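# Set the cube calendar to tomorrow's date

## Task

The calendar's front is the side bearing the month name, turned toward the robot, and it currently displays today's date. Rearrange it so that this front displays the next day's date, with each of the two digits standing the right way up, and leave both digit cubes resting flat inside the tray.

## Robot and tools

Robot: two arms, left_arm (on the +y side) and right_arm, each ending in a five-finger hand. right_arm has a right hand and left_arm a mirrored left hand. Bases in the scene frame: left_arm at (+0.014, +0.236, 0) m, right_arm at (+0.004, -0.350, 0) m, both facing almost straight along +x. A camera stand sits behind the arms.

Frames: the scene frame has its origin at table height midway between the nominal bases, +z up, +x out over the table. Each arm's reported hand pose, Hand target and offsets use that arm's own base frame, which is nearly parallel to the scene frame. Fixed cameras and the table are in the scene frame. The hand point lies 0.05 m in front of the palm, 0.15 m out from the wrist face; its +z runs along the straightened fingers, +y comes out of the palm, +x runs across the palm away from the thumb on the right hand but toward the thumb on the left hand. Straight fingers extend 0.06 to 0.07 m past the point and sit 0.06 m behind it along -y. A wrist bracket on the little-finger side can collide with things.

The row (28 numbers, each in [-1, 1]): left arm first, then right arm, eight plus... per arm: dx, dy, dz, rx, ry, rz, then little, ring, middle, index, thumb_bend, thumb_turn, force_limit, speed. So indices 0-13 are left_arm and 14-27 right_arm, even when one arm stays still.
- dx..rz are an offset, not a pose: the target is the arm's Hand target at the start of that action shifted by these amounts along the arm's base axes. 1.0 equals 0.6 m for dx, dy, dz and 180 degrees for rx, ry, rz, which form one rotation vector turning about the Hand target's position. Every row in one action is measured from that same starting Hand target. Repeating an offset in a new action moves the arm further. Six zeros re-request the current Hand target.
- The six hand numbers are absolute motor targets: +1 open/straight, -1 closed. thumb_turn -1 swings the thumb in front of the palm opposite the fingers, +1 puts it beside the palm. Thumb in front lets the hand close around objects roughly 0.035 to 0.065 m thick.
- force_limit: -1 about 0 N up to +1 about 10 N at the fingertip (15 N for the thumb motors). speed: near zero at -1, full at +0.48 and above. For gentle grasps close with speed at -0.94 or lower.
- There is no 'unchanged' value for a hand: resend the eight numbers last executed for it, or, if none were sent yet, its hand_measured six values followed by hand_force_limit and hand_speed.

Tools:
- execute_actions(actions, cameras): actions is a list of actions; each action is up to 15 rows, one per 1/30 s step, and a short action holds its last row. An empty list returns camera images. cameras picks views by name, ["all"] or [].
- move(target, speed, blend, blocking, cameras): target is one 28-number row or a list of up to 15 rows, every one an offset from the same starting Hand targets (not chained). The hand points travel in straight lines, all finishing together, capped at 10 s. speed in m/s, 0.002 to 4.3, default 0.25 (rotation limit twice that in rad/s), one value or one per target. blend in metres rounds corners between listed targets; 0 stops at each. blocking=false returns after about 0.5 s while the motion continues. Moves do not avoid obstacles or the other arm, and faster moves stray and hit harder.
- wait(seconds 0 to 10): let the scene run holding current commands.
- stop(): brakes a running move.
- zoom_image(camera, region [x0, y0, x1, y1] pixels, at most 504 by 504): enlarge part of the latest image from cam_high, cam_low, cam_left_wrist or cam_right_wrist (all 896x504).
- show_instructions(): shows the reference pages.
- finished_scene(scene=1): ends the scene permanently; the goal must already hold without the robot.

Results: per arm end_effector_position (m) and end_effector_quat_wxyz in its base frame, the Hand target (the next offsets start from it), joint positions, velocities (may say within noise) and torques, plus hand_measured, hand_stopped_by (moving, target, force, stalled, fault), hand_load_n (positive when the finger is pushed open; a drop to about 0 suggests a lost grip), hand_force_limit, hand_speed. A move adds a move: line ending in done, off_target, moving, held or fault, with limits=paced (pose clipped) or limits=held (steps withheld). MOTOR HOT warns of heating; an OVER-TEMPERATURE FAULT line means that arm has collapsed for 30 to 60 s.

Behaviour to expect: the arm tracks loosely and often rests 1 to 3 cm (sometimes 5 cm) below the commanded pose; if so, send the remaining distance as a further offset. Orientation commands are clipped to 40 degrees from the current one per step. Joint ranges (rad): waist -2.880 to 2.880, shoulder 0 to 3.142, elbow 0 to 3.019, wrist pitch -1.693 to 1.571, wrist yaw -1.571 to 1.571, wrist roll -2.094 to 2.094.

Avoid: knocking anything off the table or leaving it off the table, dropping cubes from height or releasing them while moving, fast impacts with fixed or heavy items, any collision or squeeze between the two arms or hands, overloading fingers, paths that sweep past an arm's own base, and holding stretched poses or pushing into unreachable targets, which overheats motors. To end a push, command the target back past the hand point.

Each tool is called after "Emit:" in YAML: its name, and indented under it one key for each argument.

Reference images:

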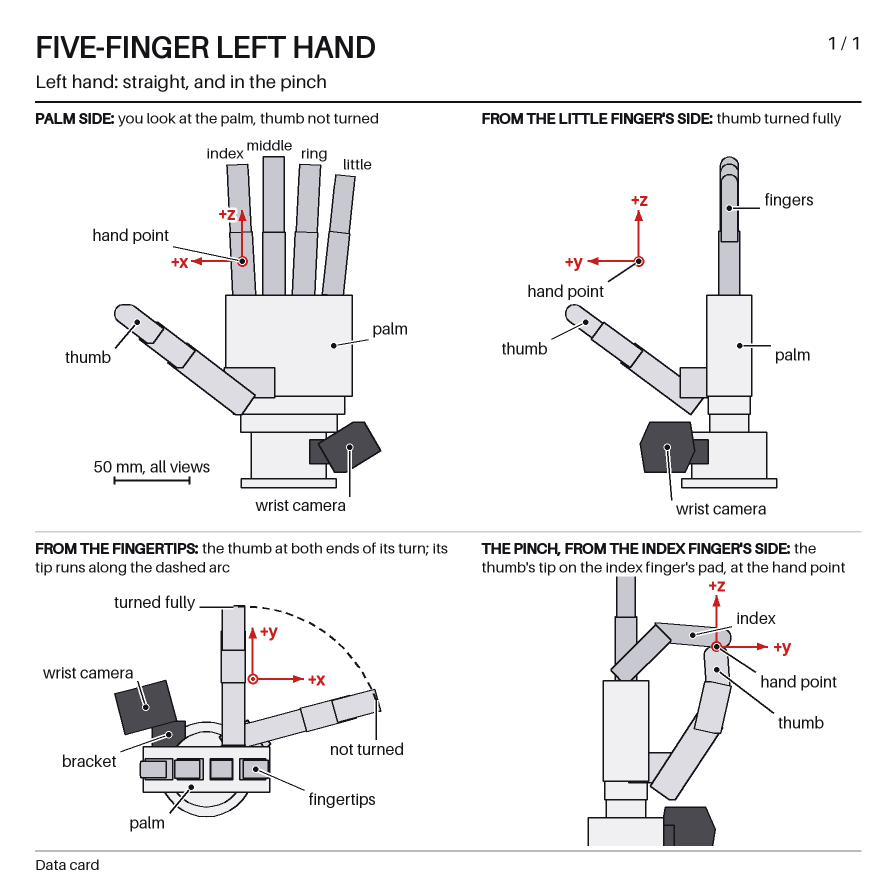

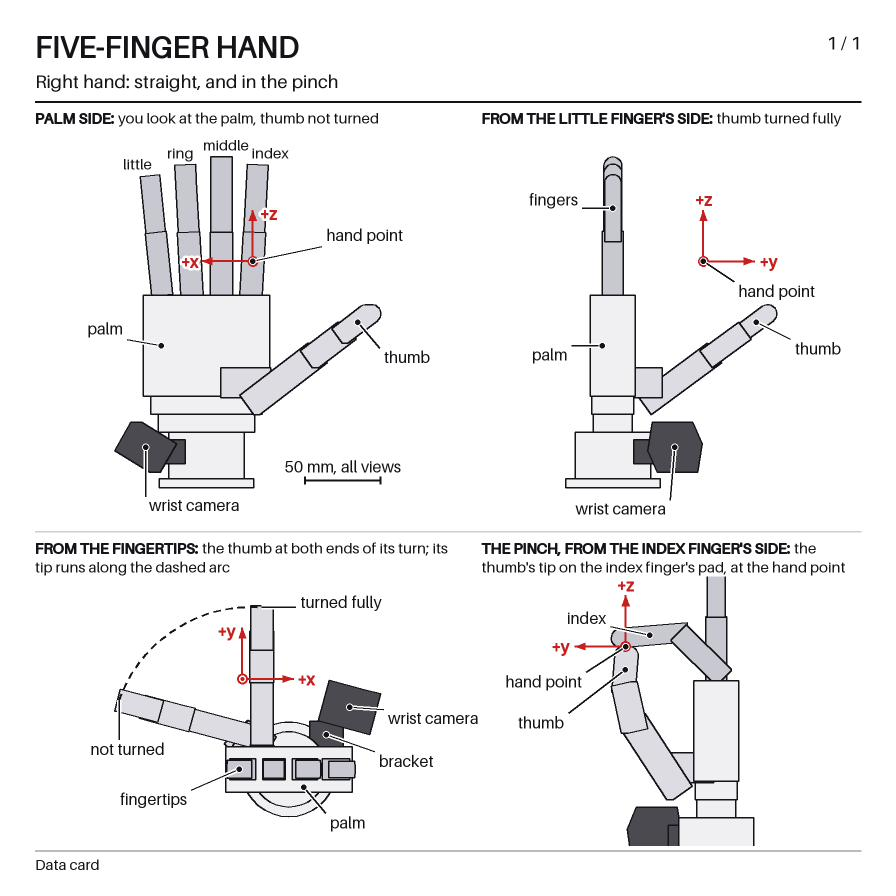

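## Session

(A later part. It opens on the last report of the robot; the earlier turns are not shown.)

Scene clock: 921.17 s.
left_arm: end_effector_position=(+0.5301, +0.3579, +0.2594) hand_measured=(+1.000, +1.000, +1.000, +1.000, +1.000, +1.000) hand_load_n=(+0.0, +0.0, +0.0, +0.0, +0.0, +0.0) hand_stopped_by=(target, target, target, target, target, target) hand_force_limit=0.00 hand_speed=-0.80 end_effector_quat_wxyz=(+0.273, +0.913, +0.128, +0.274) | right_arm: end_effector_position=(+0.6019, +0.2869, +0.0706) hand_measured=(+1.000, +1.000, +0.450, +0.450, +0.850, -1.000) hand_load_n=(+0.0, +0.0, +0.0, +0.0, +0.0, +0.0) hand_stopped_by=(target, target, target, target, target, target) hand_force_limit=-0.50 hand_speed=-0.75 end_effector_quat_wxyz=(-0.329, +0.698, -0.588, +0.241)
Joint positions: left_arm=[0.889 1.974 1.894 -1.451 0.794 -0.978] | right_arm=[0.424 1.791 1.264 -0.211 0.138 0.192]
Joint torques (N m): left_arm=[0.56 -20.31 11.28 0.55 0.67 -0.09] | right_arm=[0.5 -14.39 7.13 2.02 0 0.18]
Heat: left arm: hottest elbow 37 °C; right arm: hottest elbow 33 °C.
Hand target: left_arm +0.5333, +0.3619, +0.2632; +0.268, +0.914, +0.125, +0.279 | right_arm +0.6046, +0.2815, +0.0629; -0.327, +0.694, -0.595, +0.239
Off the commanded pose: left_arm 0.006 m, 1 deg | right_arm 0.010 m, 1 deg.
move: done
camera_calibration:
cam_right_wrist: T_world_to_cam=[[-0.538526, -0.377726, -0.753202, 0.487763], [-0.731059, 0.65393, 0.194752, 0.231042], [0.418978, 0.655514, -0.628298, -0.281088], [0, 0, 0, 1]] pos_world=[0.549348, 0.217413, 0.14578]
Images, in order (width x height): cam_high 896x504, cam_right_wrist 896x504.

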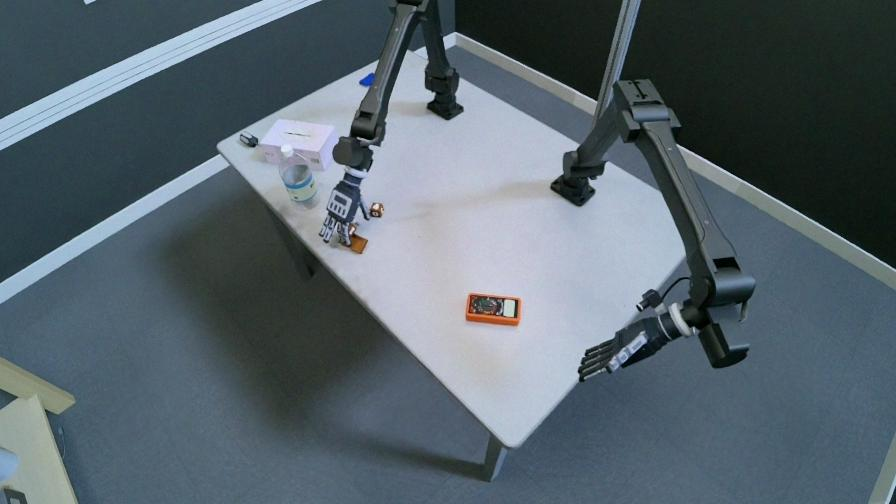

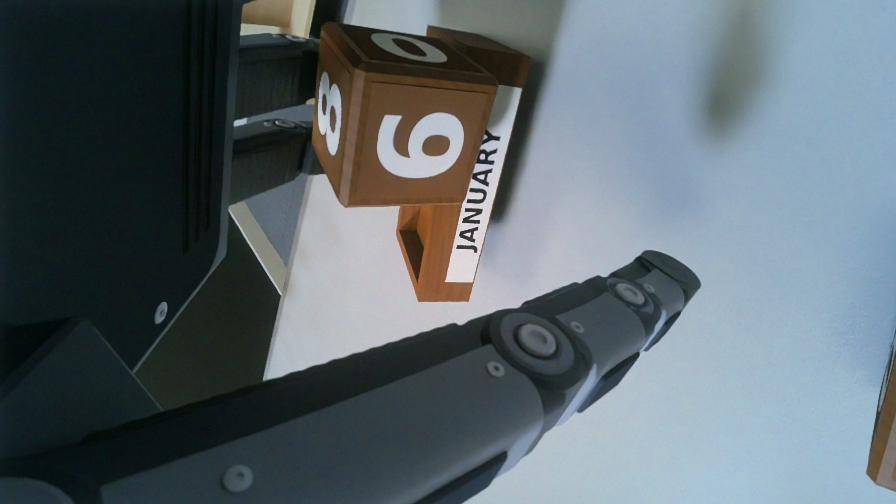

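Emit:
zoom_image:
  camera: "cam_high"
  region: [310, 190, 390, 270]

Emit:
wait:
  seconds: 0.1
  cameras: ["cam_low","cam_right_wrist"]

Emit:
zoom_image:
  camera: "cam_low"
  region: [370, 260, 440, 320]

Scaled by 6.300 from the camera's 896x504 image, which has a finer 1280x720 frame.

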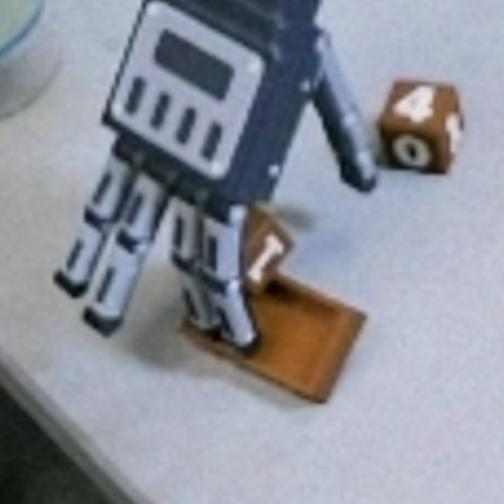

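Scene clock: 925.90 s.
left_arm: end_effector_position=(+0.5301, +0.3579, +0.2594) hand_measured=(+1.000, +1.000, +1.000, +1.000, +1.000, +1.000) hand_load_n=(+0.0, +0.0, +0.0, +0.0, +0.0, +0.0) hand_stopped_by=(target, target, target, target, target, target) hand_force_limit=0.00 hand_speed=-0.80 end_effector_quat_wxyz=(+0.273, +0.913, +0.128, +0.274) | right_arm: end_effector_position=(+0.6019, +0.2869, +0.0706) hand_measured=(+1.000, +1.000, +0.450, +0.450, +0.850, -1.000) hand_load_n=(+0.0, +0.0, +0.0, +0.0, +0.0, +0.0) hand_stopped_by=(target, target, target, target, target, target) hand_force_limit=-0.50 hand_speed=-0.75 end_effector_quat_wxyz=(-0.329, +0.698, -0.588, +0.241)
Joint positions: left_arm=[0.889 1.974 1.894 -1.451 0.794 -0.978] | right_arm=[0.424 1.791 1.264 -0.211 0.138 0.192]
Joint torques (N m): left_arm=[0.44 -20.37 11.22 0.58 0.68 -0.09] | right_arm=[0.38 -14.56 6.97 1.96 -0.03 0.17]
Heat: left arm: hottest elbow 37 °C; right arm: hottest elbow 33 °C.
Hand target: left_arm +0.5333, +0.3619, +0.2632; +0.268, +0.914, +0.125, +0.279 | right_arm +0.6046, +0.2815, +0.0629; -0.327, +0.694, -0.595, +0.239
Off the commanded pose: left_arm 0.006 m, 1 deg | right_arm 0.010 m, 1 deg.
wait: 0.10 s; at rest from the start
camera_calibration:
cam_right_wrist: T_world_to_cam=[[-0.538526, -0.377726, -0.753202, 0.487763], [-0.731059, 0.65393, 0.194752, 0.231042], [0.418978, 0.655514, -0.628298, -0.281088], [0, 0, 0, 1]] pos_world=[0.549348, 0.217413, 0.14578]
Images, in order (width x height): cam_low 896x504, cam_right_wrist 896x504.

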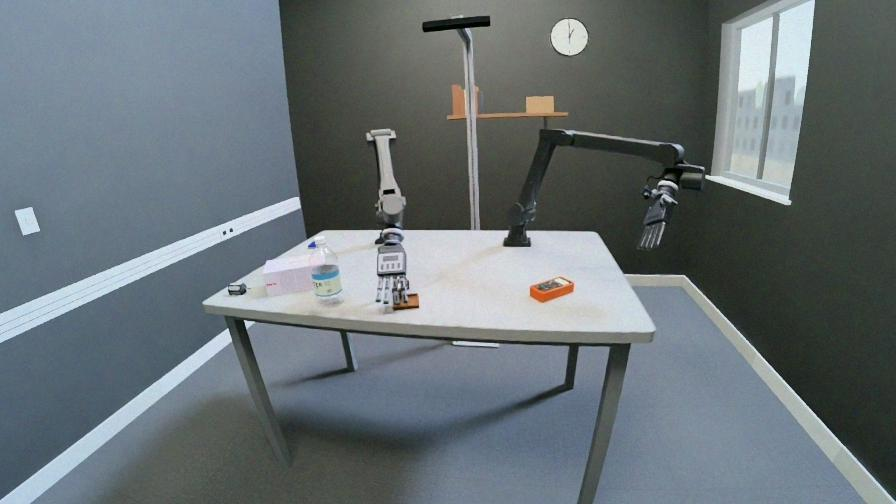

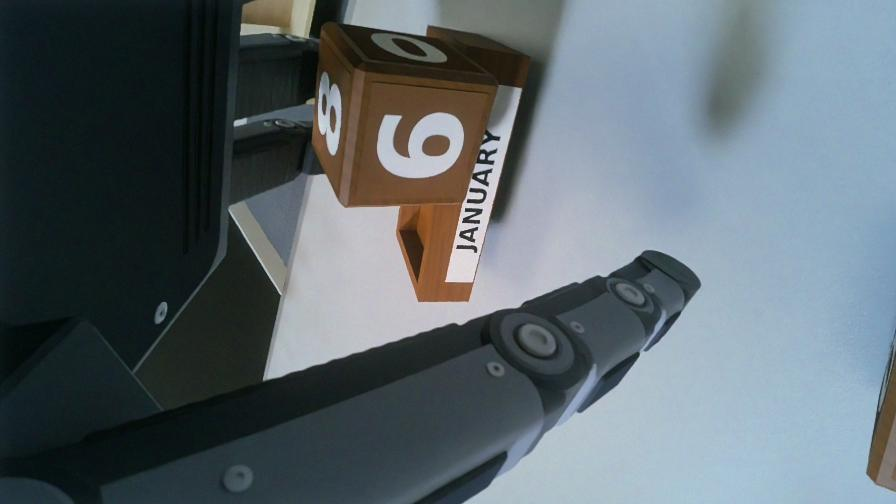

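Scaled by 7.200 from the camera's 896x504 image, which has a finer 1280x720 frame.

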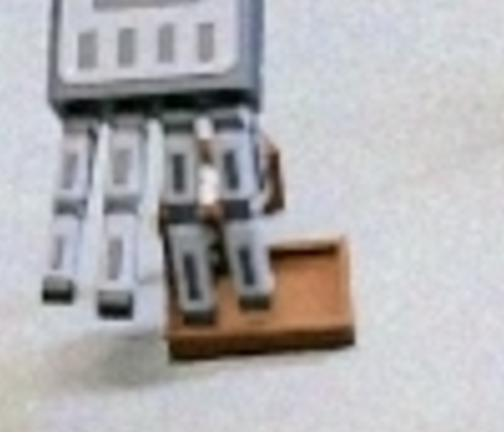

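Emit:
move:
  target:
    - [0,0,0,0,0,0,1,1,1,1,1,1,0,-0.8,0,0,0.012,0,0,0,1,1,0.45,0.45,0.85,-1,-0.5,-0.9]
    - [0,0,0,0,0,0,1,1,1,1,1,1,0,-0.8,0,0,0.012,0,0,0,1,1,-0.2,-0.2,0.1,-1,-0.5,-0.9]
  speed: 0.06
  cameras: ["cam_right_wrist","cam_high"]

Emit:
zoom_image:
  camera: "cam_high"
  region: [310, 190, 390, 270]

Scene clock: 947.13 s.
left_arm: end_effector_position=(+0.5301, +0.3579, +0.2594) hand_measured=(+1.000, +1.000, +1.000, +1.000, +1.000, +1.000) hand_load_n=(+0.0, +0.0, +0.0, +0.0, +0.0, +0.0) hand_stopped_by=(target, target, target, target, target, target) hand_force_limit=0.00 hand_speed=-0.80 end_effector_quat_wxyz=(+0.273, +0.913, +0.128, +0.274) | right_arm: end_effector_position=(+0.6023, +0.2860, +0.0709) hand_measured=(+1.000, +1.000, -0.200, -0.200, +0.144, -1.000) hand_load_n=(+0.0, +0.0, +0.0, +0.0, +0.0, +0.0) hand_stopped_by=(target, target, target, target, moving, target) hand_force_limit=-0.50 hand_speed=-0.90 end_effector_quat_wxyz=(-0.330, +0.697, -0.589, +0.242)
Joint positions: left_arm=[0.889 1.974 1.894 -1.451 0.794 -0.978] | right_arm=[0.422 1.791 1.264 -0.211 0.138 0.193]
Joint torques (N m): left_arm=[0.44 -20.66 11.19 0.57 0.68 -0.08] | right_arm=[0.97 -14.92 7.64 1.28 0.01 0.2]
Heat: left arm: hottest elbow 37 °C; right arm: hottest elbow 33 °C.
Hand target: left_arm +0.5333, +0.3619, +0.2632; +0.268, +0.914, +0.125, +0.279 | right_arm +0.6046, +0.2816, +0.0701; -0.327, +0.694, -0.595, +0.239
Off the commanded pose: left_arm 0.006 m, 1 deg | right_arm 0.005 m, 1 deg.
move: moving (right_arm; no rest 5 s after target 2's new numbers were sent)
camera_calibration:
cam_right_wrist: T_world_to_cam=[[-0.538922, -0.376474, -0.753546, 0.487733], [-0.729961, 0.65516, 0.194735, 0.230945], [0.420381, 0.655006, -0.627891, -0.28122], [0, 0, 0, 1]] pos_world=[0.54965, 0.216513, 0.145981]
Images, in order (width x height): cam_high 896x504, cam_right_wrist 896x504.

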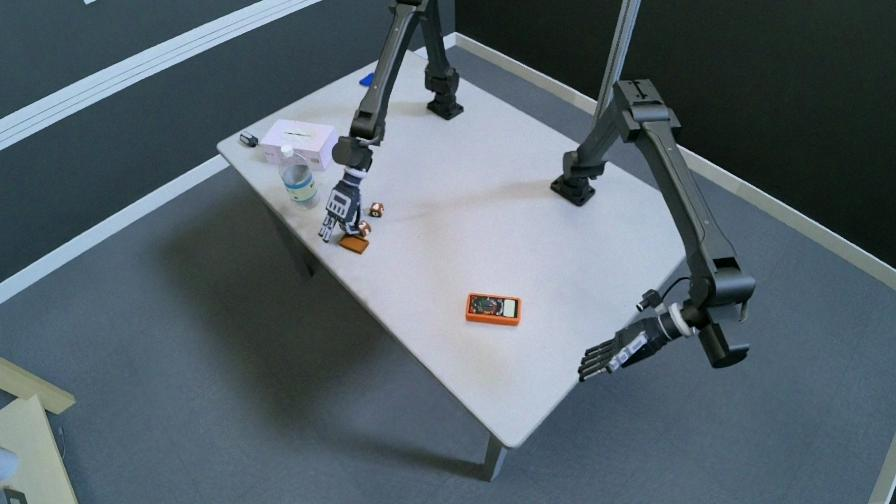

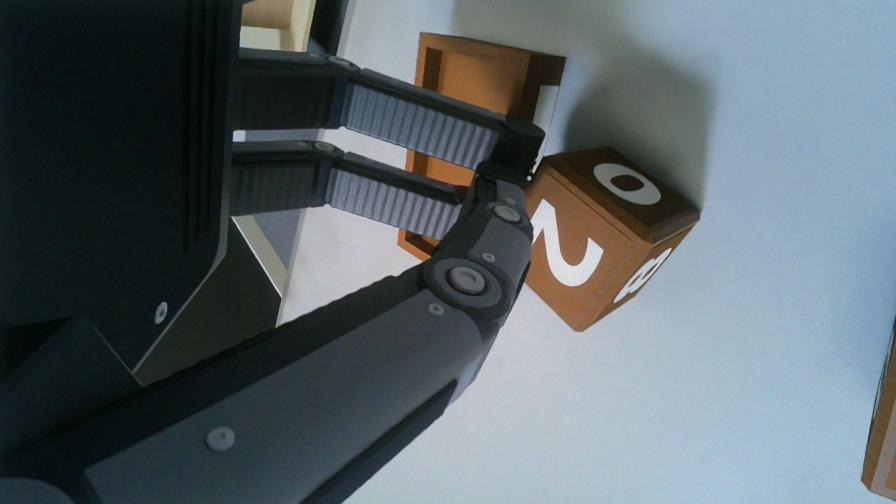

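Scaled by 6.300 from the camera's 896x504 image, which has a finer 1280x720 frame.

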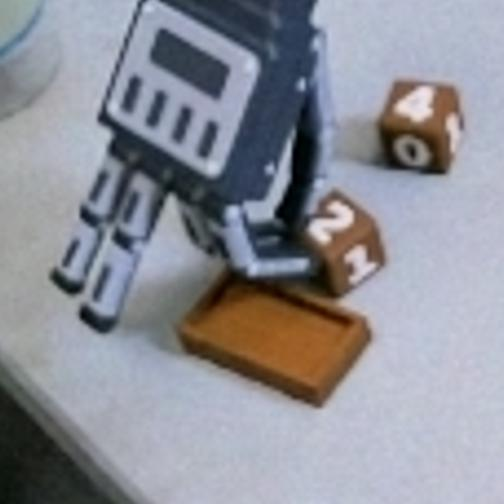

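Emit:
move:
  target:
    - [0,0,0,0,0,0,1,1,1,1,1,1,0,-0.8,-0.01,0,0.15,0,0,0,1,1,-0.2,-0.2,0.1,-1,-0.5,-0.9]
    - [0,0,0,0,0,0,1,1,1,1,1,1,0,-0.8,-0.05,0,0.17,0,0,0,1,1,0.45,0.45,0.85,-1,-0.5,-0.5]
  speed: 0.1
  cameras: ["cam_right_wrist","cam_high","cam_low"]

Emit:
zoom_image:
  camera: "cam_right_wrist"
  region: [500, 60, 896, 400]

Emit:
zoom_image:
  camera: "cam_high"
  region: [310, 190, 390, 270]

Scene clock: 980.97 s.
left_arm: end_effector_position=(+0.5301, +0.3579, +0.2594) hand_measured=(+1.000, +1.000, +1.000, +1.000, +1.000, +1.000) hand_load_n=(+0.0, +0.0, +0.0, +0.0, +0.0, +0.0) hand_stopped_by=(target, target, target, target, target, target) hand_force_limit=0.00 hand_speed=-0.80 end_effector_quat_wxyz=(+0.273, +0.913, +0.128, +0.274) | right_arm: end_effector_position=(+0.5769, +0.2755, +0.1662) hand_measured=(+1.000, +1.000, +0.450, +0.450, +0.850, -1.000) hand_load_n=(+0.0, +0.0, +0.0, +0.0, +0.0, +0.0) hand_stopped_by=(target, target, target, target, target, target) hand_force_limit=-0.50 hand_speed=-0.50 end_effector_quat_wxyz=(-0.324, +0.695, -0.595, +0.240)
Joint positions: left_arm=[0.889 1.974 1.894 -1.451 0.794 -0.978] | right_arm=[0.425 1.628 1.324 -0.446 0.147 0.207]
Joint torques (N m): left_arm=[0.62 -20.54 11.23 0.54 0.67 -0.1] | right_arm=[2.49 -14.45 8.54 1.4 0.29 0.19]
Heat: left arm: hottest elbow 37 °C; right arm: hottest elbow 34 °C.
Hand target: left_arm +0.5333, +0.3619, +0.2632; +0.268, +0.914, +0.125, +0.279 | right_arm +0.5747, +0.2815, +0.1722; -0.327, +0.694, -0.595, +0.239
Off the commanded pose: left_arm 0.006 m, 1 deg | right_arm 0.009 m, 0 deg.
move: done
camera_calibration:
cam_right_wrist: T_world_to_cam=[[-0.551979, -0.369983, -0.747283, 0.546564], [-0.719113, 0.664891, 0.201981, 0.190637], [0.422132, 0.64887, -0.633065, -0.202272], [0, 0, 0, 1]] pos_world=[0.524166, 0.206715, 0.241881]
Images, in order (width x height): cam_high 896x504, cam_low 896x504, cam_right_wrist 896x504.

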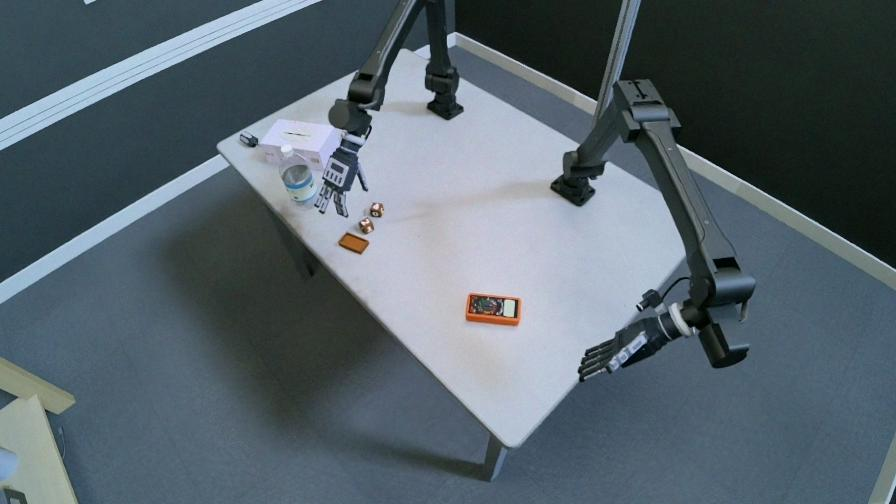

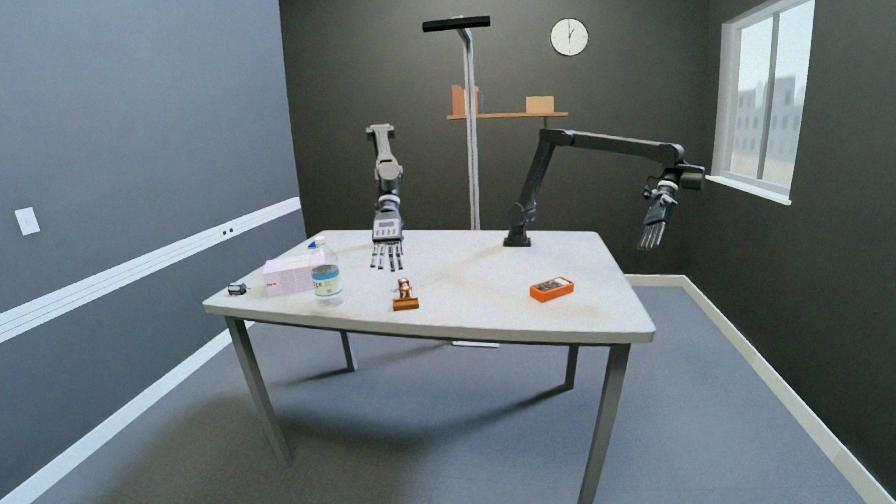

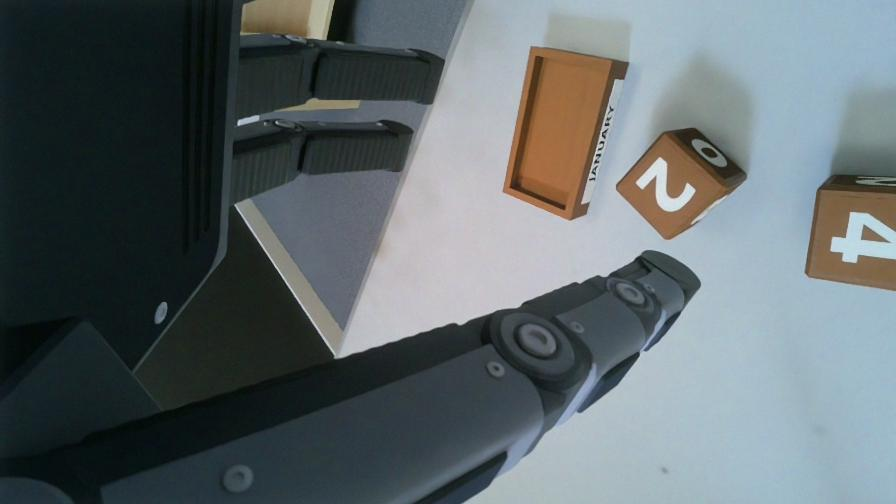

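Scaled by 1.273 from the camera's 896x504 image, which has a finer 1280x720 frame.

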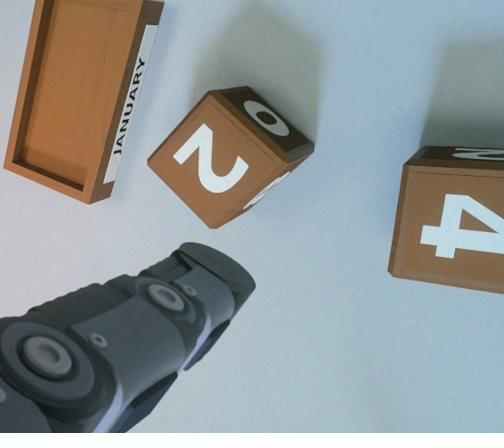

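Scaled by 6.300 from the camera's 896x504 image, which has a finer 1280x720 frame.

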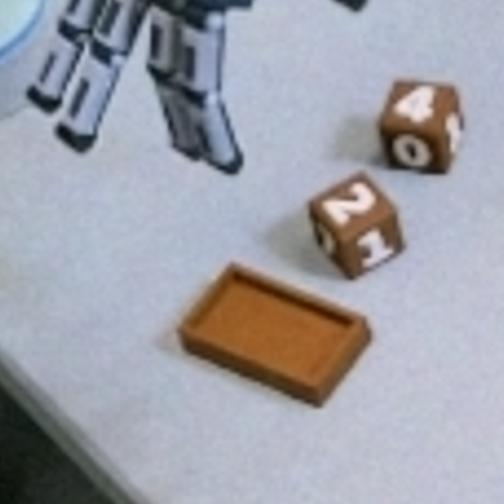

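Emit:
move:
  target: [0,0,0,0,0,0,1,1,1,1,1,1,0,-0.8,0.0005,0.019,-0.1,-0.0176,-0.0137,-0.0794,1,1,0.3,0.3,0.75,-1,-0.5,-0.5]
  speed: 0.12
  cameras: ["cam_right_wrist"]

Emit:
zoom_image:
  camera: "cam_right_wrist"
  region: [460, 40, 860, 340]

Scene clock: 1022.43 s.
left_arm: end_effector_position=(+0.5301, +0.3579, +0.2594) hand_measured=(+1.000, +1.000, +1.000, +1.000, +1.000, +1.000) hand_load_n=(+0.0, +0.0, +0.0, +0.0, +0.0, +0.0) hand_stopped_by=(target, target, target, target, target, target) hand_force_limit=0.00 hand_speed=-0.80 end_effector_quat_wxyz=(+0.273, +0.913, +0.128, +0.274) | right_arm: end_effector_position=(+0.5742, +0.2869, +0.1192) hand_measured=(+1.000, +1.000, +0.300, +0.300, +0.750, -1.000) hand_load_n=(+0.0, +0.0, +0.0, +0.0, +0.0, +0.0) hand_stopped_by=(target, target, target, target, target, target) hand_force_limit=-0.50 hand_speed=-0.50 end_effector_quat_wxyz=(-0.284, +0.621, -0.662, +0.310)
Joint positions: left_arm=[0.889 1.974 1.894 -1.451 0.794 -0.978] | right_arm=[0.52 1.686 1.268 -0.379 0.442 0.402]
Joint torques (N m): left_arm=[0.5 -20.48 11.22 0.58 0.67 -0.1] | right_arm=[2.02 -12.81 7.04 2.58 0.48 0.18]
Heat: left arm: hottest elbow 38 °C; right arm: hottest elbow 34 °C.
Hand target: left_arm +0.5333, +0.3619, +0.2632; +0.268, +0.914, +0.125, +0.279 | right_arm +0.5749, +0.2929, +0.1123; -0.288, +0.618, -0.663, +0.309
Off the commanded pose: left_arm 0.006 m, 1 deg | right_arm 0.009 m, 1 deg.
move: done
camera_calibration:
cam_right_wrist: T_world_to_cam=[[-0.599918, -0.271523, -0.752578, 0.514131], [-0.541358, 0.830374, 0.131953, 0.049298], [0.589092, 0.486575, -0.645147, -0.286155], [0, 0, 0, 1]] pos_world=[0.503696, 0.237898, 0.195806]
Images, in order (width x height): cam_right_wrist 896x504.

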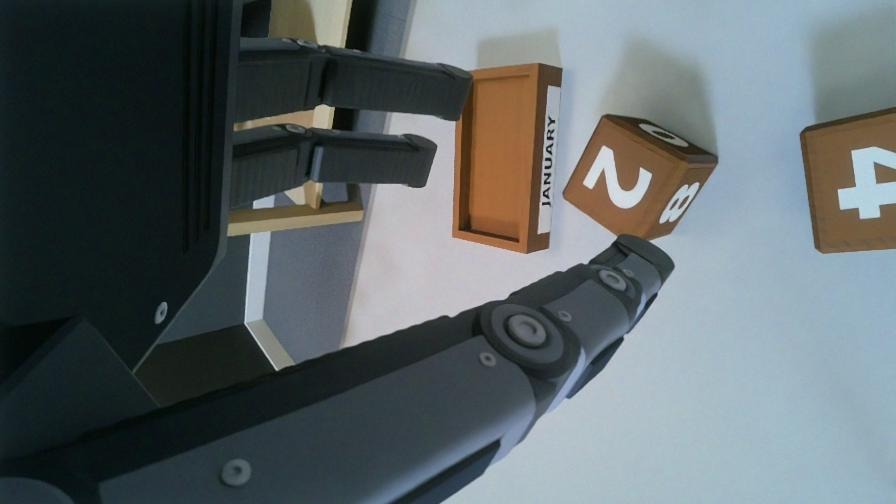

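Scaled by 1.260 from the camera's 896x504 image, which has a finer 1280x720 frame.

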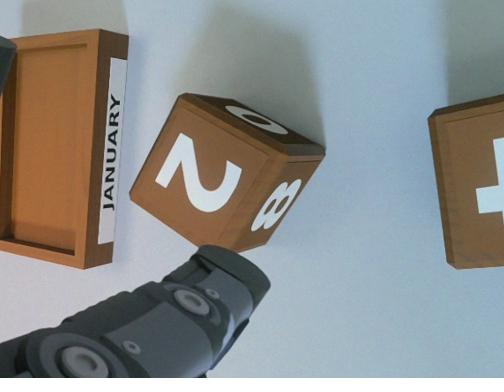

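Emit:
move:
  target: [0,0,0,0,0,0,1,1,1,1,1,1,0,-0.8,-0.004,0.001,-0.055,0,0,0,1,1,0.3,0.3,0.75,-1,-0.5,-0.5]
  speed: 0.1
  cameras: ["cam_right_wrist"]

Emit:
zoom_image:
  camera: "cam_right_wrist"
  region: [420, 40, 780, 340]

Scene clock: 1032.47 s.
left_arm: end_effector_position=(+0.5301, +0.3579, +0.2594) hand_measured=(+1.000, +1.000, +1.000, +1.000, +1.000, +1.000) hand_load_n=(+0.0, +0.0, +0.0, +0.5, +0.0, +0.0) hand_stopped_by=(target, target, target, target, target, target) hand_force_limit=0.00 hand_speed=-0.80 end_effector_quat_wxyz=(+0.273, +0.913, +0.128, +0.274) | right_arm: end_effector_position=(+0.5726, +0.2865, +0.0842) hand_measured=(+1.000, +1.000, +0.300, +0.300, +0.750, -1.000) hand_load_n=(+0.0, +0.0, +0.0, +0.0, +0.0, +0.0) hand_stopped_by=(target, target, target, target, target, target) hand_force_limit=-0.50 hand_speed=-0.50 end_effector_quat_wxyz=(-0.283, +0.620, -0.663, +0.310)
Joint positions: left_arm=[0.889 1.974 1.894 -1.451 0.794 -0.978] | right_arm=[0.522 1.724 1.219 -0.296 0.444 0.405]
Joint torques (N m): left_arm=[0.62 -20.6 11.17 0.62 0.68 -0.1] | right_arm=[2.14 -13.51 6.79 2.41 0.46 0.15]
Heat: left arm: hottest elbow 38 °C; right arm: hottest elbow 34 °C.
Hand target: left_arm +0.5333, +0.3619, +0.2632; +0.268, +0.914, +0.125, +0.279 | right_arm +0.5725, +0.2936, +0.0794; -0.288, +0.618, -0.663, +0.309
Off the commanded pose: left_arm 0.006 m, 1 deg | right_arm 0.009 m, 1 deg.
move: done
camera_calibration:
cam_right_wrist: T_world_to_cam=[[-0.602946, -0.270709, -0.750448, 0.488046], [-0.538707, 0.831976, 0.132705, 0.0514002], [0.58843, 0.484286, -0.64747, -0.306312], [0, 0, 0, 1]] pos_world=[0.502199, 0.237698, 0.161104]
Images, in order (width x height): cam_right_wrist 896x504.

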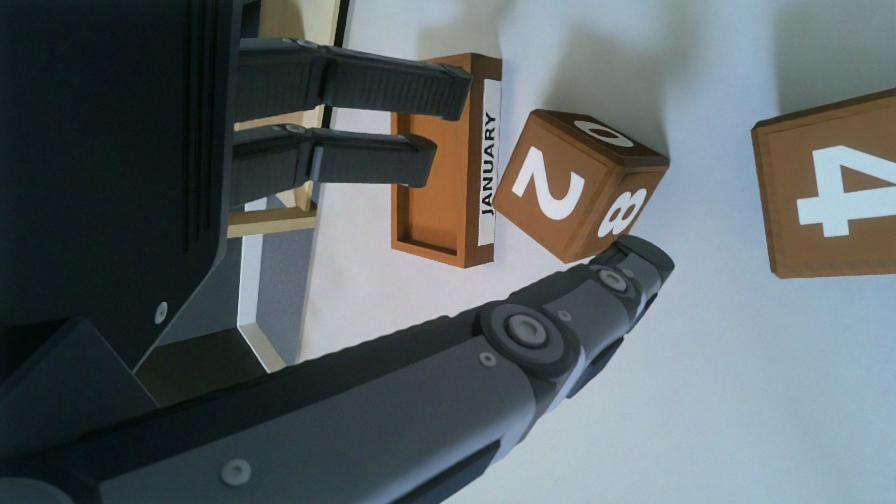

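Scaled by 1.400 from the camera's 896x504 image, which has a finer 1280x720 frame.

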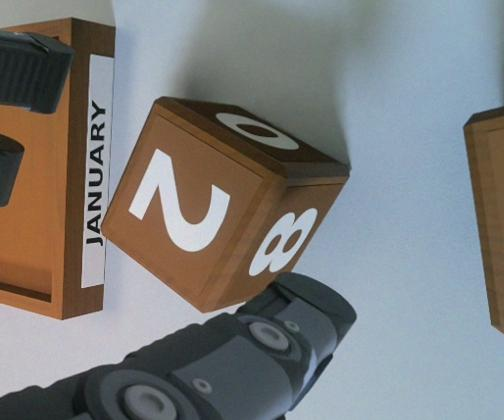

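Emit:
move:
  target: [0,0,0,0,0,0,1,1,1,1,1,1,0,-0.8,-0.005,0.001,-0.042,0,0,0,1,1,0.3,0.3,0.75,-1,-0.5,-0.5]
  speed: 0.08
  cameras: ["cam_right_wrist"]

Scene clock: 1042.23 s.
left_arm: end_effector_position=(+0.5301, +0.3579, +0.2594) hand_measured=(+1.000, +1.000, +1.000, +1.000, +1.000, +1.000) hand_load_n=(+0.0, +0.0, +0.0, +0.0, +0.0, +0.0) hand_stopped_by=(target, target, target, target, target, target) hand_force_limit=0.00 hand_speed=-0.80 end_effector_quat_wxyz=(+0.273, +0.913, +0.128, +0.274) | right_arm: end_effector_position=(+0.5717, +0.2879, +0.0646) hand_measured=(+1.000, +1.000, +0.300, +0.300, +0.750, -1.000) hand_load_n=(+0.0, +0.0, +0.0, +0.0, +0.0, +0.0) hand_stopped_by=(target, target, target, target, target, target) hand_force_limit=-0.50 hand_speed=-0.50 end_effector_quat_wxyz=(-0.287, +0.617, -0.663, +0.311)
Joint positions: left_arm=[0.889 1.974 1.894 -1.451 0.794 -0.978] | right_arm=[0.525 1.748 1.187 -0.232 0.449 0.41]
Joint torques (N m): left_arm=[0.67 -20.54 11.17 0.61 0.67 -0.09] | right_arm=[2.32 -13.04 6.39 2.39 0.41 0.15]
Heat: left arm: hottest elbow 38 °C; right arm: hottest elbow 34 °C.
Hand target: left_arm +0.5333, +0.3619, +0.2632; +0.268, +0.914, +0.125, +0.279 | right_arm +0.5695, +0.2942, +0.0540; -0.288, +0.618, -0.663, +0.309
Off the commanded pose: left_arm 0.006 m, 1 deg | right_arm 0.012 m, 0 deg.
move: off_target (right_arm)
camera_calibration:
cam_right_wrist: T_world_to_cam=[[-0.596357, -0.265497, -0.757541, 0.468426], [-0.53804, 0.832556, 0.131772, 0.0518661], [0.595711, 0.48617, -0.639349, -0.3244], [0, 0, 0, 1]] pos_world=[0.500504, 0.238898, 0.140613]
Images, in order (width x height): cam_right_wrist 896x504.

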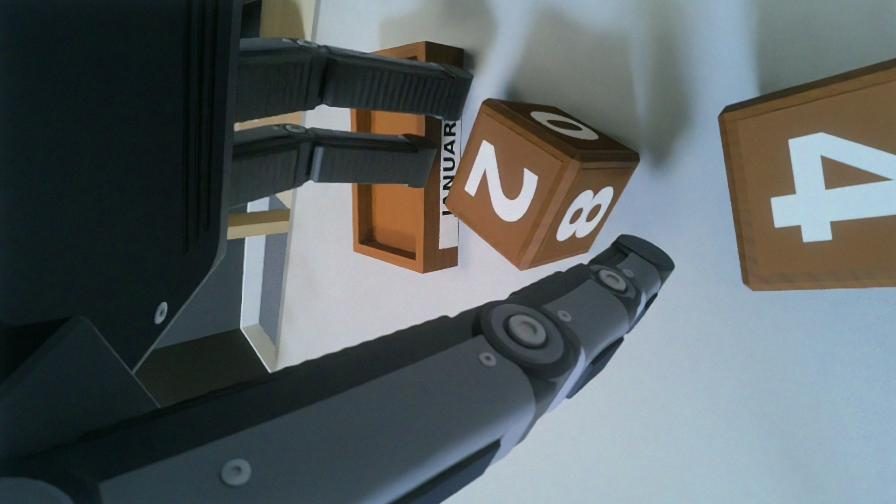

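Emit:
move:
  target:
    - [0,0,0,0,0,0,1,1,1,1,1,1,0,-0.8,-0.003,-0.001,-0.012,0,0,0,1,1,0.3,0.3,0.75,-1,-0.5,-0.5]
    - [0,0,0,0,0,0,1,1,1,1,1,1,0,-0.8,-0.003,-0.001,-0.012,0,0,0,1,1,-0.2,-0.2,0.1,-1,-0.5,-0.9]
  speed: 0.08
  cameras: ["cam_right_wrist"]

Scene clock: 1052.33 s.
left_arm: end_effector_position=(+0.5301, +0.3579, +0.2594) hand_measured=(+1.000, +1.000, +1.000, +1.000, +1.000, +1.000) hand_load_n=(+0.0, -0.5, +0.0, +0.0, +0.0, +0.0) hand_stopped_by=(target, target, target, target, target, target) hand_force_limit=0.00 hand_speed=-0.80 end_effector_quat_wxyz=(+0.273, +0.913, +0.128, +0.274) | right_arm: end_effector_position=(+0.5726, +0.2886, +0.0606) hand_measured=(+1.000, +1.000, -0.024, -0.062, +0.572, -1.000) hand_load_n=(+0.0, +0.0, +2.5, +3.5, +6.0, -0.5) hand_stopped_by=(target, target, force, force, force, target) hand_force_limit=-0.50 hand_speed=-0.90 end_effector_quat_wxyz=(-0.291, +0.615, -0.663, +0.312)
Joint positions: left_arm=[0.889 1.974 1.894 -1.451 0.794 -0.978] | right_arm=[0.526 1.753 1.178 -0.207 0.45 0.411]
Joint torques (N m): left_arm=[0.32 -20.6 11.22 0.58 0.69 -0.1] | right_arm=[2.02 -12.92 5.91 2.29 0.4 0.16]
Heat: left arm: hottest elbow 38 °C; right arm: hottest elbow 33 °C.
Hand target: left_arm +0.5333, +0.3619, +0.2632; +0.268, +0.914, +0.125, +0.279 | right_arm +0.5676, +0.2936, +0.0467; -0.288, +0.618, -0.663, +0.309
Off the commanded pose: left_arm 0.006 m, 1 deg | right_arm 0.015 m, 1 deg.
move: off_target (right_arm); target 2's new numbers were sent with right_arm's hand 0.019 m and 1 deg from that target
camera_calibration:
cam_right_wrist: T_world_to_cam=[[-0.590037, -0.260689, -0.764131, 0.461392], [-0.538294, 0.832408, 0.131671, 0.052422], [0.601744, 0.489018, -0.631479, -0.332616], [0, 0, 0, 1]] pos_world=[0.500607, 0.239299, 0.135621]
Images, in order (width x height): cam_right_wrist 896x504.

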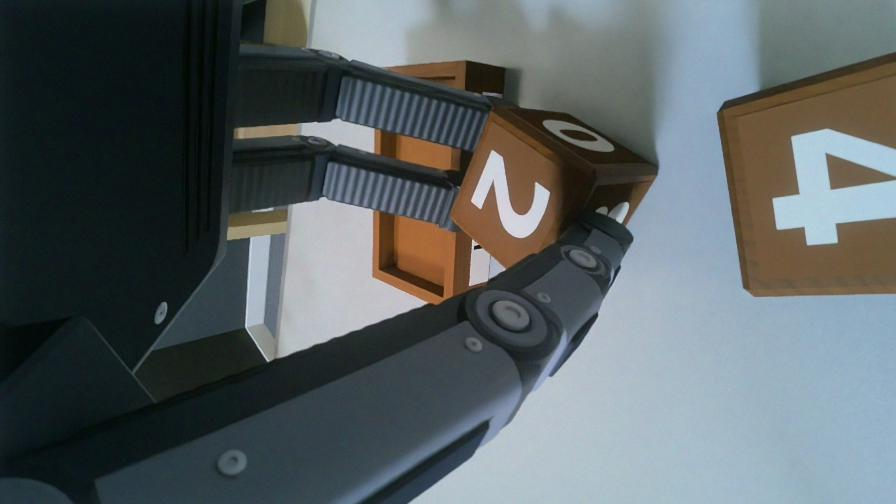

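Emit:
move:
  target:
    - [0,0,0,0,0,0,1,1,1,1,1,1,0,-0.8,0,0,0.2,0,0,0,1,1,-0.2,-0.2,0.1,-1,-0.5,-0.9]
    - [0,0,0,0,0,0,1,1,1,1,1,1,0,-0.8,-0.063,-0.156,0.258,0,0,0.22,1,1,-0.2,-0.2,0.1,-1,-0.5,-0.9]
    - [0,0,0,0,0,0,1,1,1,1,1,1,0,-0.8,-0.1427,-0.251,0.1,0,0,0.439,1,1,-0.2,-0.2,0.1,-1,-0.5,-0.9]
  speed: 0.2
  blend: [0.03,0.05,0]
  cameras: ["cam_right_wrist","cam_high"]

Emit:
zoom_image:
  camera: "cam_high"
  region: [300, 140, 400, 260]

Scene clock: 1068.63 s.
left_arm: end_effector_position=(+0.5301, +0.3579, +0.2594) hand_measured=(+1.000, +1.000, +1.000, +1.000, +1.000, +1.000) hand_load_n=(+0.0, +0.0, +0.0, +0.0, +0.0, +0.0) hand_stopped_by=(target, target, target, target, target, target) hand_force_limit=0.00 hand_speed=-0.80 end_effector_quat_wxyz=(+0.273, +0.913, +0.128, +0.274) | right_arm: end_effector_position=(+0.4692, +0.1461, +0.0995) hand_measured=(+1.000, +1.000, -0.024, -0.062, +0.572, -1.000) hand_load_n=(+0.0, +0.0, +2.5, +3.5, +5.5, -0.5) hand_stopped_by=(target, target, force, force, force, target) hand_force_limit=-0.50 hand_speed=-0.90 end_effector_quat_wxyz=(-0.416, +0.900, -0.122, +0.047)
Joint positions: left_arm=[0.889 1.974 1.894 -1.451 0.794 -0.978] | right_arm=[0.069 1.612 1.163 -0.771 -0.808 -1.081]
Joint torques (N m): left_arm=[0.56 -20.78 11.21 0.59 0.67 -0.11] | right_arm=[0.73 -11.46 9.42 0.43 -0.68 0.02]
Heat: left arm: hottest elbow 38 °C; right arm: hottest elbow 33 °C.
Hand target: left_arm +0.5333, +0.3619, +0.2632; +0.268, +0.914, +0.125, +0.279 | right_arm +0.4821, +0.1430, +0.1068; -0.419, +0.899, -0.118, +0.055
Off the commanded pose: left_arm 0.006 m, 1 deg | right_arm 0.015 m, 1 deg.
move: off_target (right_arm)
camera_calibration:
cam_right_wrist: T_world_to_cam=[[0.131595, -0.638713, -0.758109, 0.108979], [-0.915741, -0.371181, 0.153766, 0.460984], [-0.379607, 0.673996, -0.633741, 0.257525], [0, 0, 0, 1]] pos_world=[0.50556, 0.0671435, 0.174938]
Images, in order (width x height): cam_high 896x504, cam_right_wrist 896x504.

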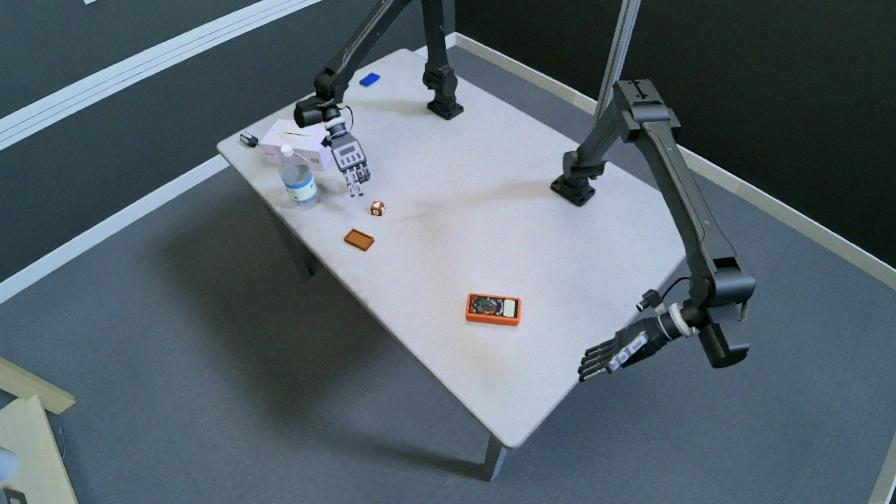

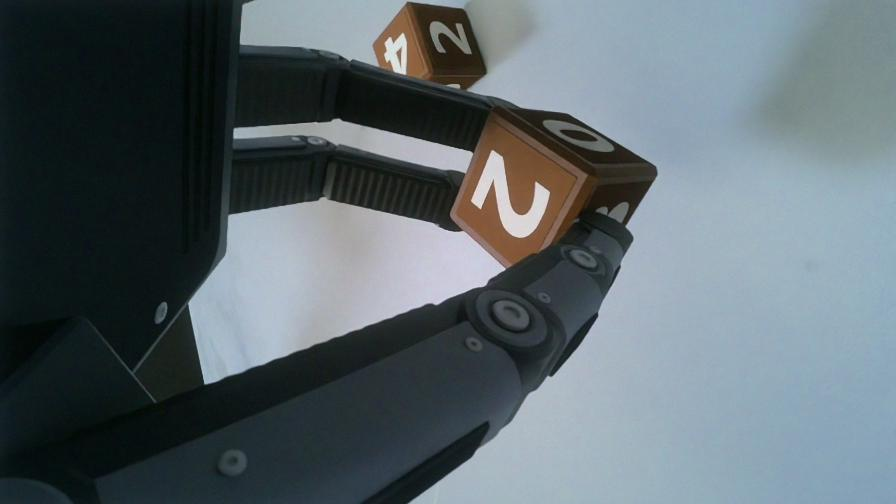

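Scaled by 4.200 from the camera's 896x504 image, which has a finer 1280x720 frame.

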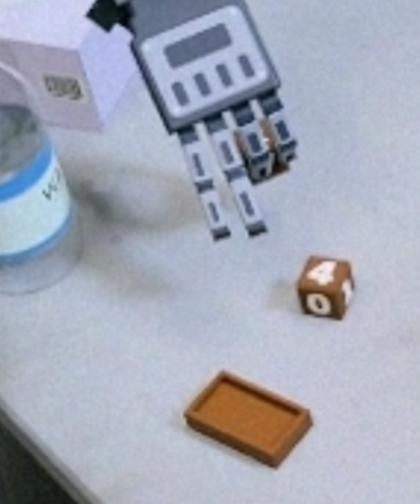

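Emit:
move:
  target: [0,0,0,0,0,0,1,1,1,1,1,1,0,-0.8,0,0,-0.1,0,0,0,1,1,-0.2,-0.2,0.1,-1,-0.5,-0.9]
  speed: 0.1
  cameras: ["cam_right_wrist"]

Scene clock: 1072.40 s.
left_arm: end_effector_position=(+0.5301, +0.3579, +0.2594) hand_measured=(+1.000, +1.000, +1.000, +1.000, +1.000, +1.000) hand_load_n=(+0.0, +0.0, +0.0, +0.0, -0.5, +0.0) hand_stopped_by=(target, target, target, target, target, target) hand_force_limit=0.00 hand_speed=-0.80 end_effector_quat_wxyz=(+0.273, +0.913, +0.128, +0.274) | right_arm: end_effector_position=(+0.4799, +0.1475, +0.0554) hand_measured=(+1.000, +1.000, -0.024, -0.062, +0.572, -1.000) hand_load_n=(+0.0, +0.0, +3.5, +2.5, +5.5, +0.0) hand_stopped_by=(target, target, force, force, force, target) hand_force_limit=-0.50 hand_speed=-0.90 end_effector_quat_wxyz=(-0.419, +0.899, -0.118, +0.053)
Joint positions: left_arm=[0.889 1.974 1.894 -1.451 0.794 -0.978] | right_arm=[0.069 1.688 1.126 -0.646 -0.813 -1.083]
Joint torques (N m): left_arm=[0.38 -20.72 11.22 0.62 0.67 -0.08] | right_arm=[0.73 -12.4 6.02 1.48 -0.51 0]
Heat: left arm: hottest elbow 38 °C; right arm: hottest elbow 33 °C.
Hand target: left_arm +0.5333, +0.3619, +0.2632; +0.268, +0.914, +0.125, +0.279 | right_arm +0.4821, +0.1430, +0.0469; -0.419, +0.899, -0.118, +0.055
Off the commanded pose: left_arm 0.006 m, 1 deg | right_arm 0.010 m, 0 deg.
move: done
camera_calibration:
cam_right_wrist: T_world_to_cam=[[0.145431, -0.634676, -0.758971, 0.0678658], [-0.916741, -0.374936, 0.137871, 0.480012], [-0.372069, 0.675729, -0.636361, 0.228947], [0, 0, 0, 1]] pos_world=[0.515361, 0.0683402, 0.131021]
Images, in order (width x height): cam_right_wrist 896x504.

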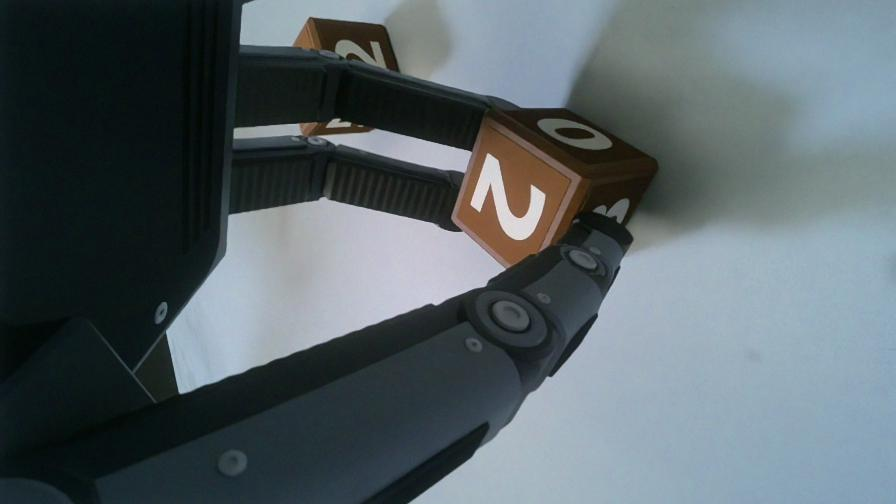

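Emit:
move:
  target:
    - [0,0,0,0,0,0,1,1,1,1,1,1,0,-0.8,0,0,0.008,0,0,0,1,1,-0.2,-0.2,0.1,-1,-0.5,-0.9]
    - [0,0,0,0,0,0,1,1,1,1,1,1,0,-0.8,0,0,0.008,0,0,0,1,1,0.45,0.45,0.8,-1,-0.5,-0.75]
  speed: 0.08
  cameras: ["cam_right_wrist"]

Scene clock: 1077.83 s.
left_arm: end_effector_position=(+0.5301, +0.3579, +0.2594) hand_measured=(+1.000, +1.000, +1.000, +1.000, +1.000, +1.000) hand_load_n=(+0.0, +0.0, +0.0, +0.0, +0.0, +0.0) hand_stopped_by=(target, target, target, target, target, target) hand_force_limit=0.00 hand_speed=-0.80 end_effector_quat_wxyz=(+0.273, +0.913, +0.128, +0.274) | right_arm: end_effector_position=(+0.4799, +0.1475, +0.0554) hand_measured=(+1.000, +1.000, +0.450, +0.450, +0.800, -1.000) hand_load_n=(+0.0, +0.0, +0.0, +0.0, +0.5, +0.0) hand_stopped_by=(target, target, target, target, target, target) hand_force_limit=-0.50 hand_speed=-0.75 end_effector_quat_wxyz=(-0.419, +0.899, -0.118, +0.053)
Joint positions: left_arm=[0.889 1.974 1.894 -1.451 0.794 -0.978] | right_arm=[0.069 1.688 1.126 -0.646 -0.813 -1.083]
Joint torques (N m): left_arm=[0.56 -20.72 11.22 0.55 0.66 -0.09] | right_arm=[0.32 -12.63 6.54 1.09 -0.51 -0.02]
Heat: left arm: hottest elbow 38 °C; right arm: hottest elbow 33 °C.
Hand target: left_arm +0.5333, +0.3619, +0.2632; +0.268, +0.914, +0.125, +0.279 | right_arm +0.4821, +0.1430, +0.0517; -0.419, +0.899, -0.118, +0.055
Off the commanded pose: left_arm 0.006 m, 1 deg | right_arm 0.006 m, 0 deg.
move: done
camera_calibration:
cam_right_wrist: T_world_to_cam=[[0.145431, -0.634676, -0.758971, 0.0678658], [-0.916741, -0.374936, 0.137871, 0.480012], [-0.372069, 0.675729, -0.636361, 0.228947], [0, 0, 0, 1]] pos_world=[0.515361, 0.0683402, 0.131021]
Images, in order (width x height): cam_right_wrist 896x504.

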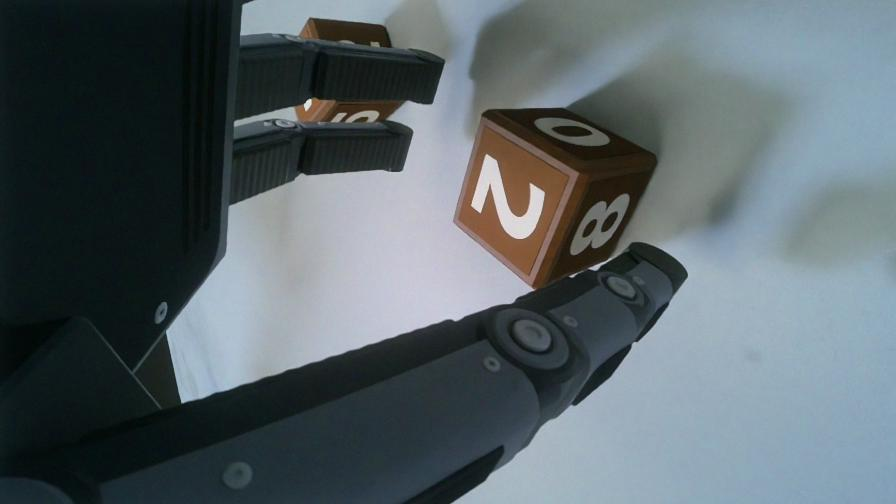

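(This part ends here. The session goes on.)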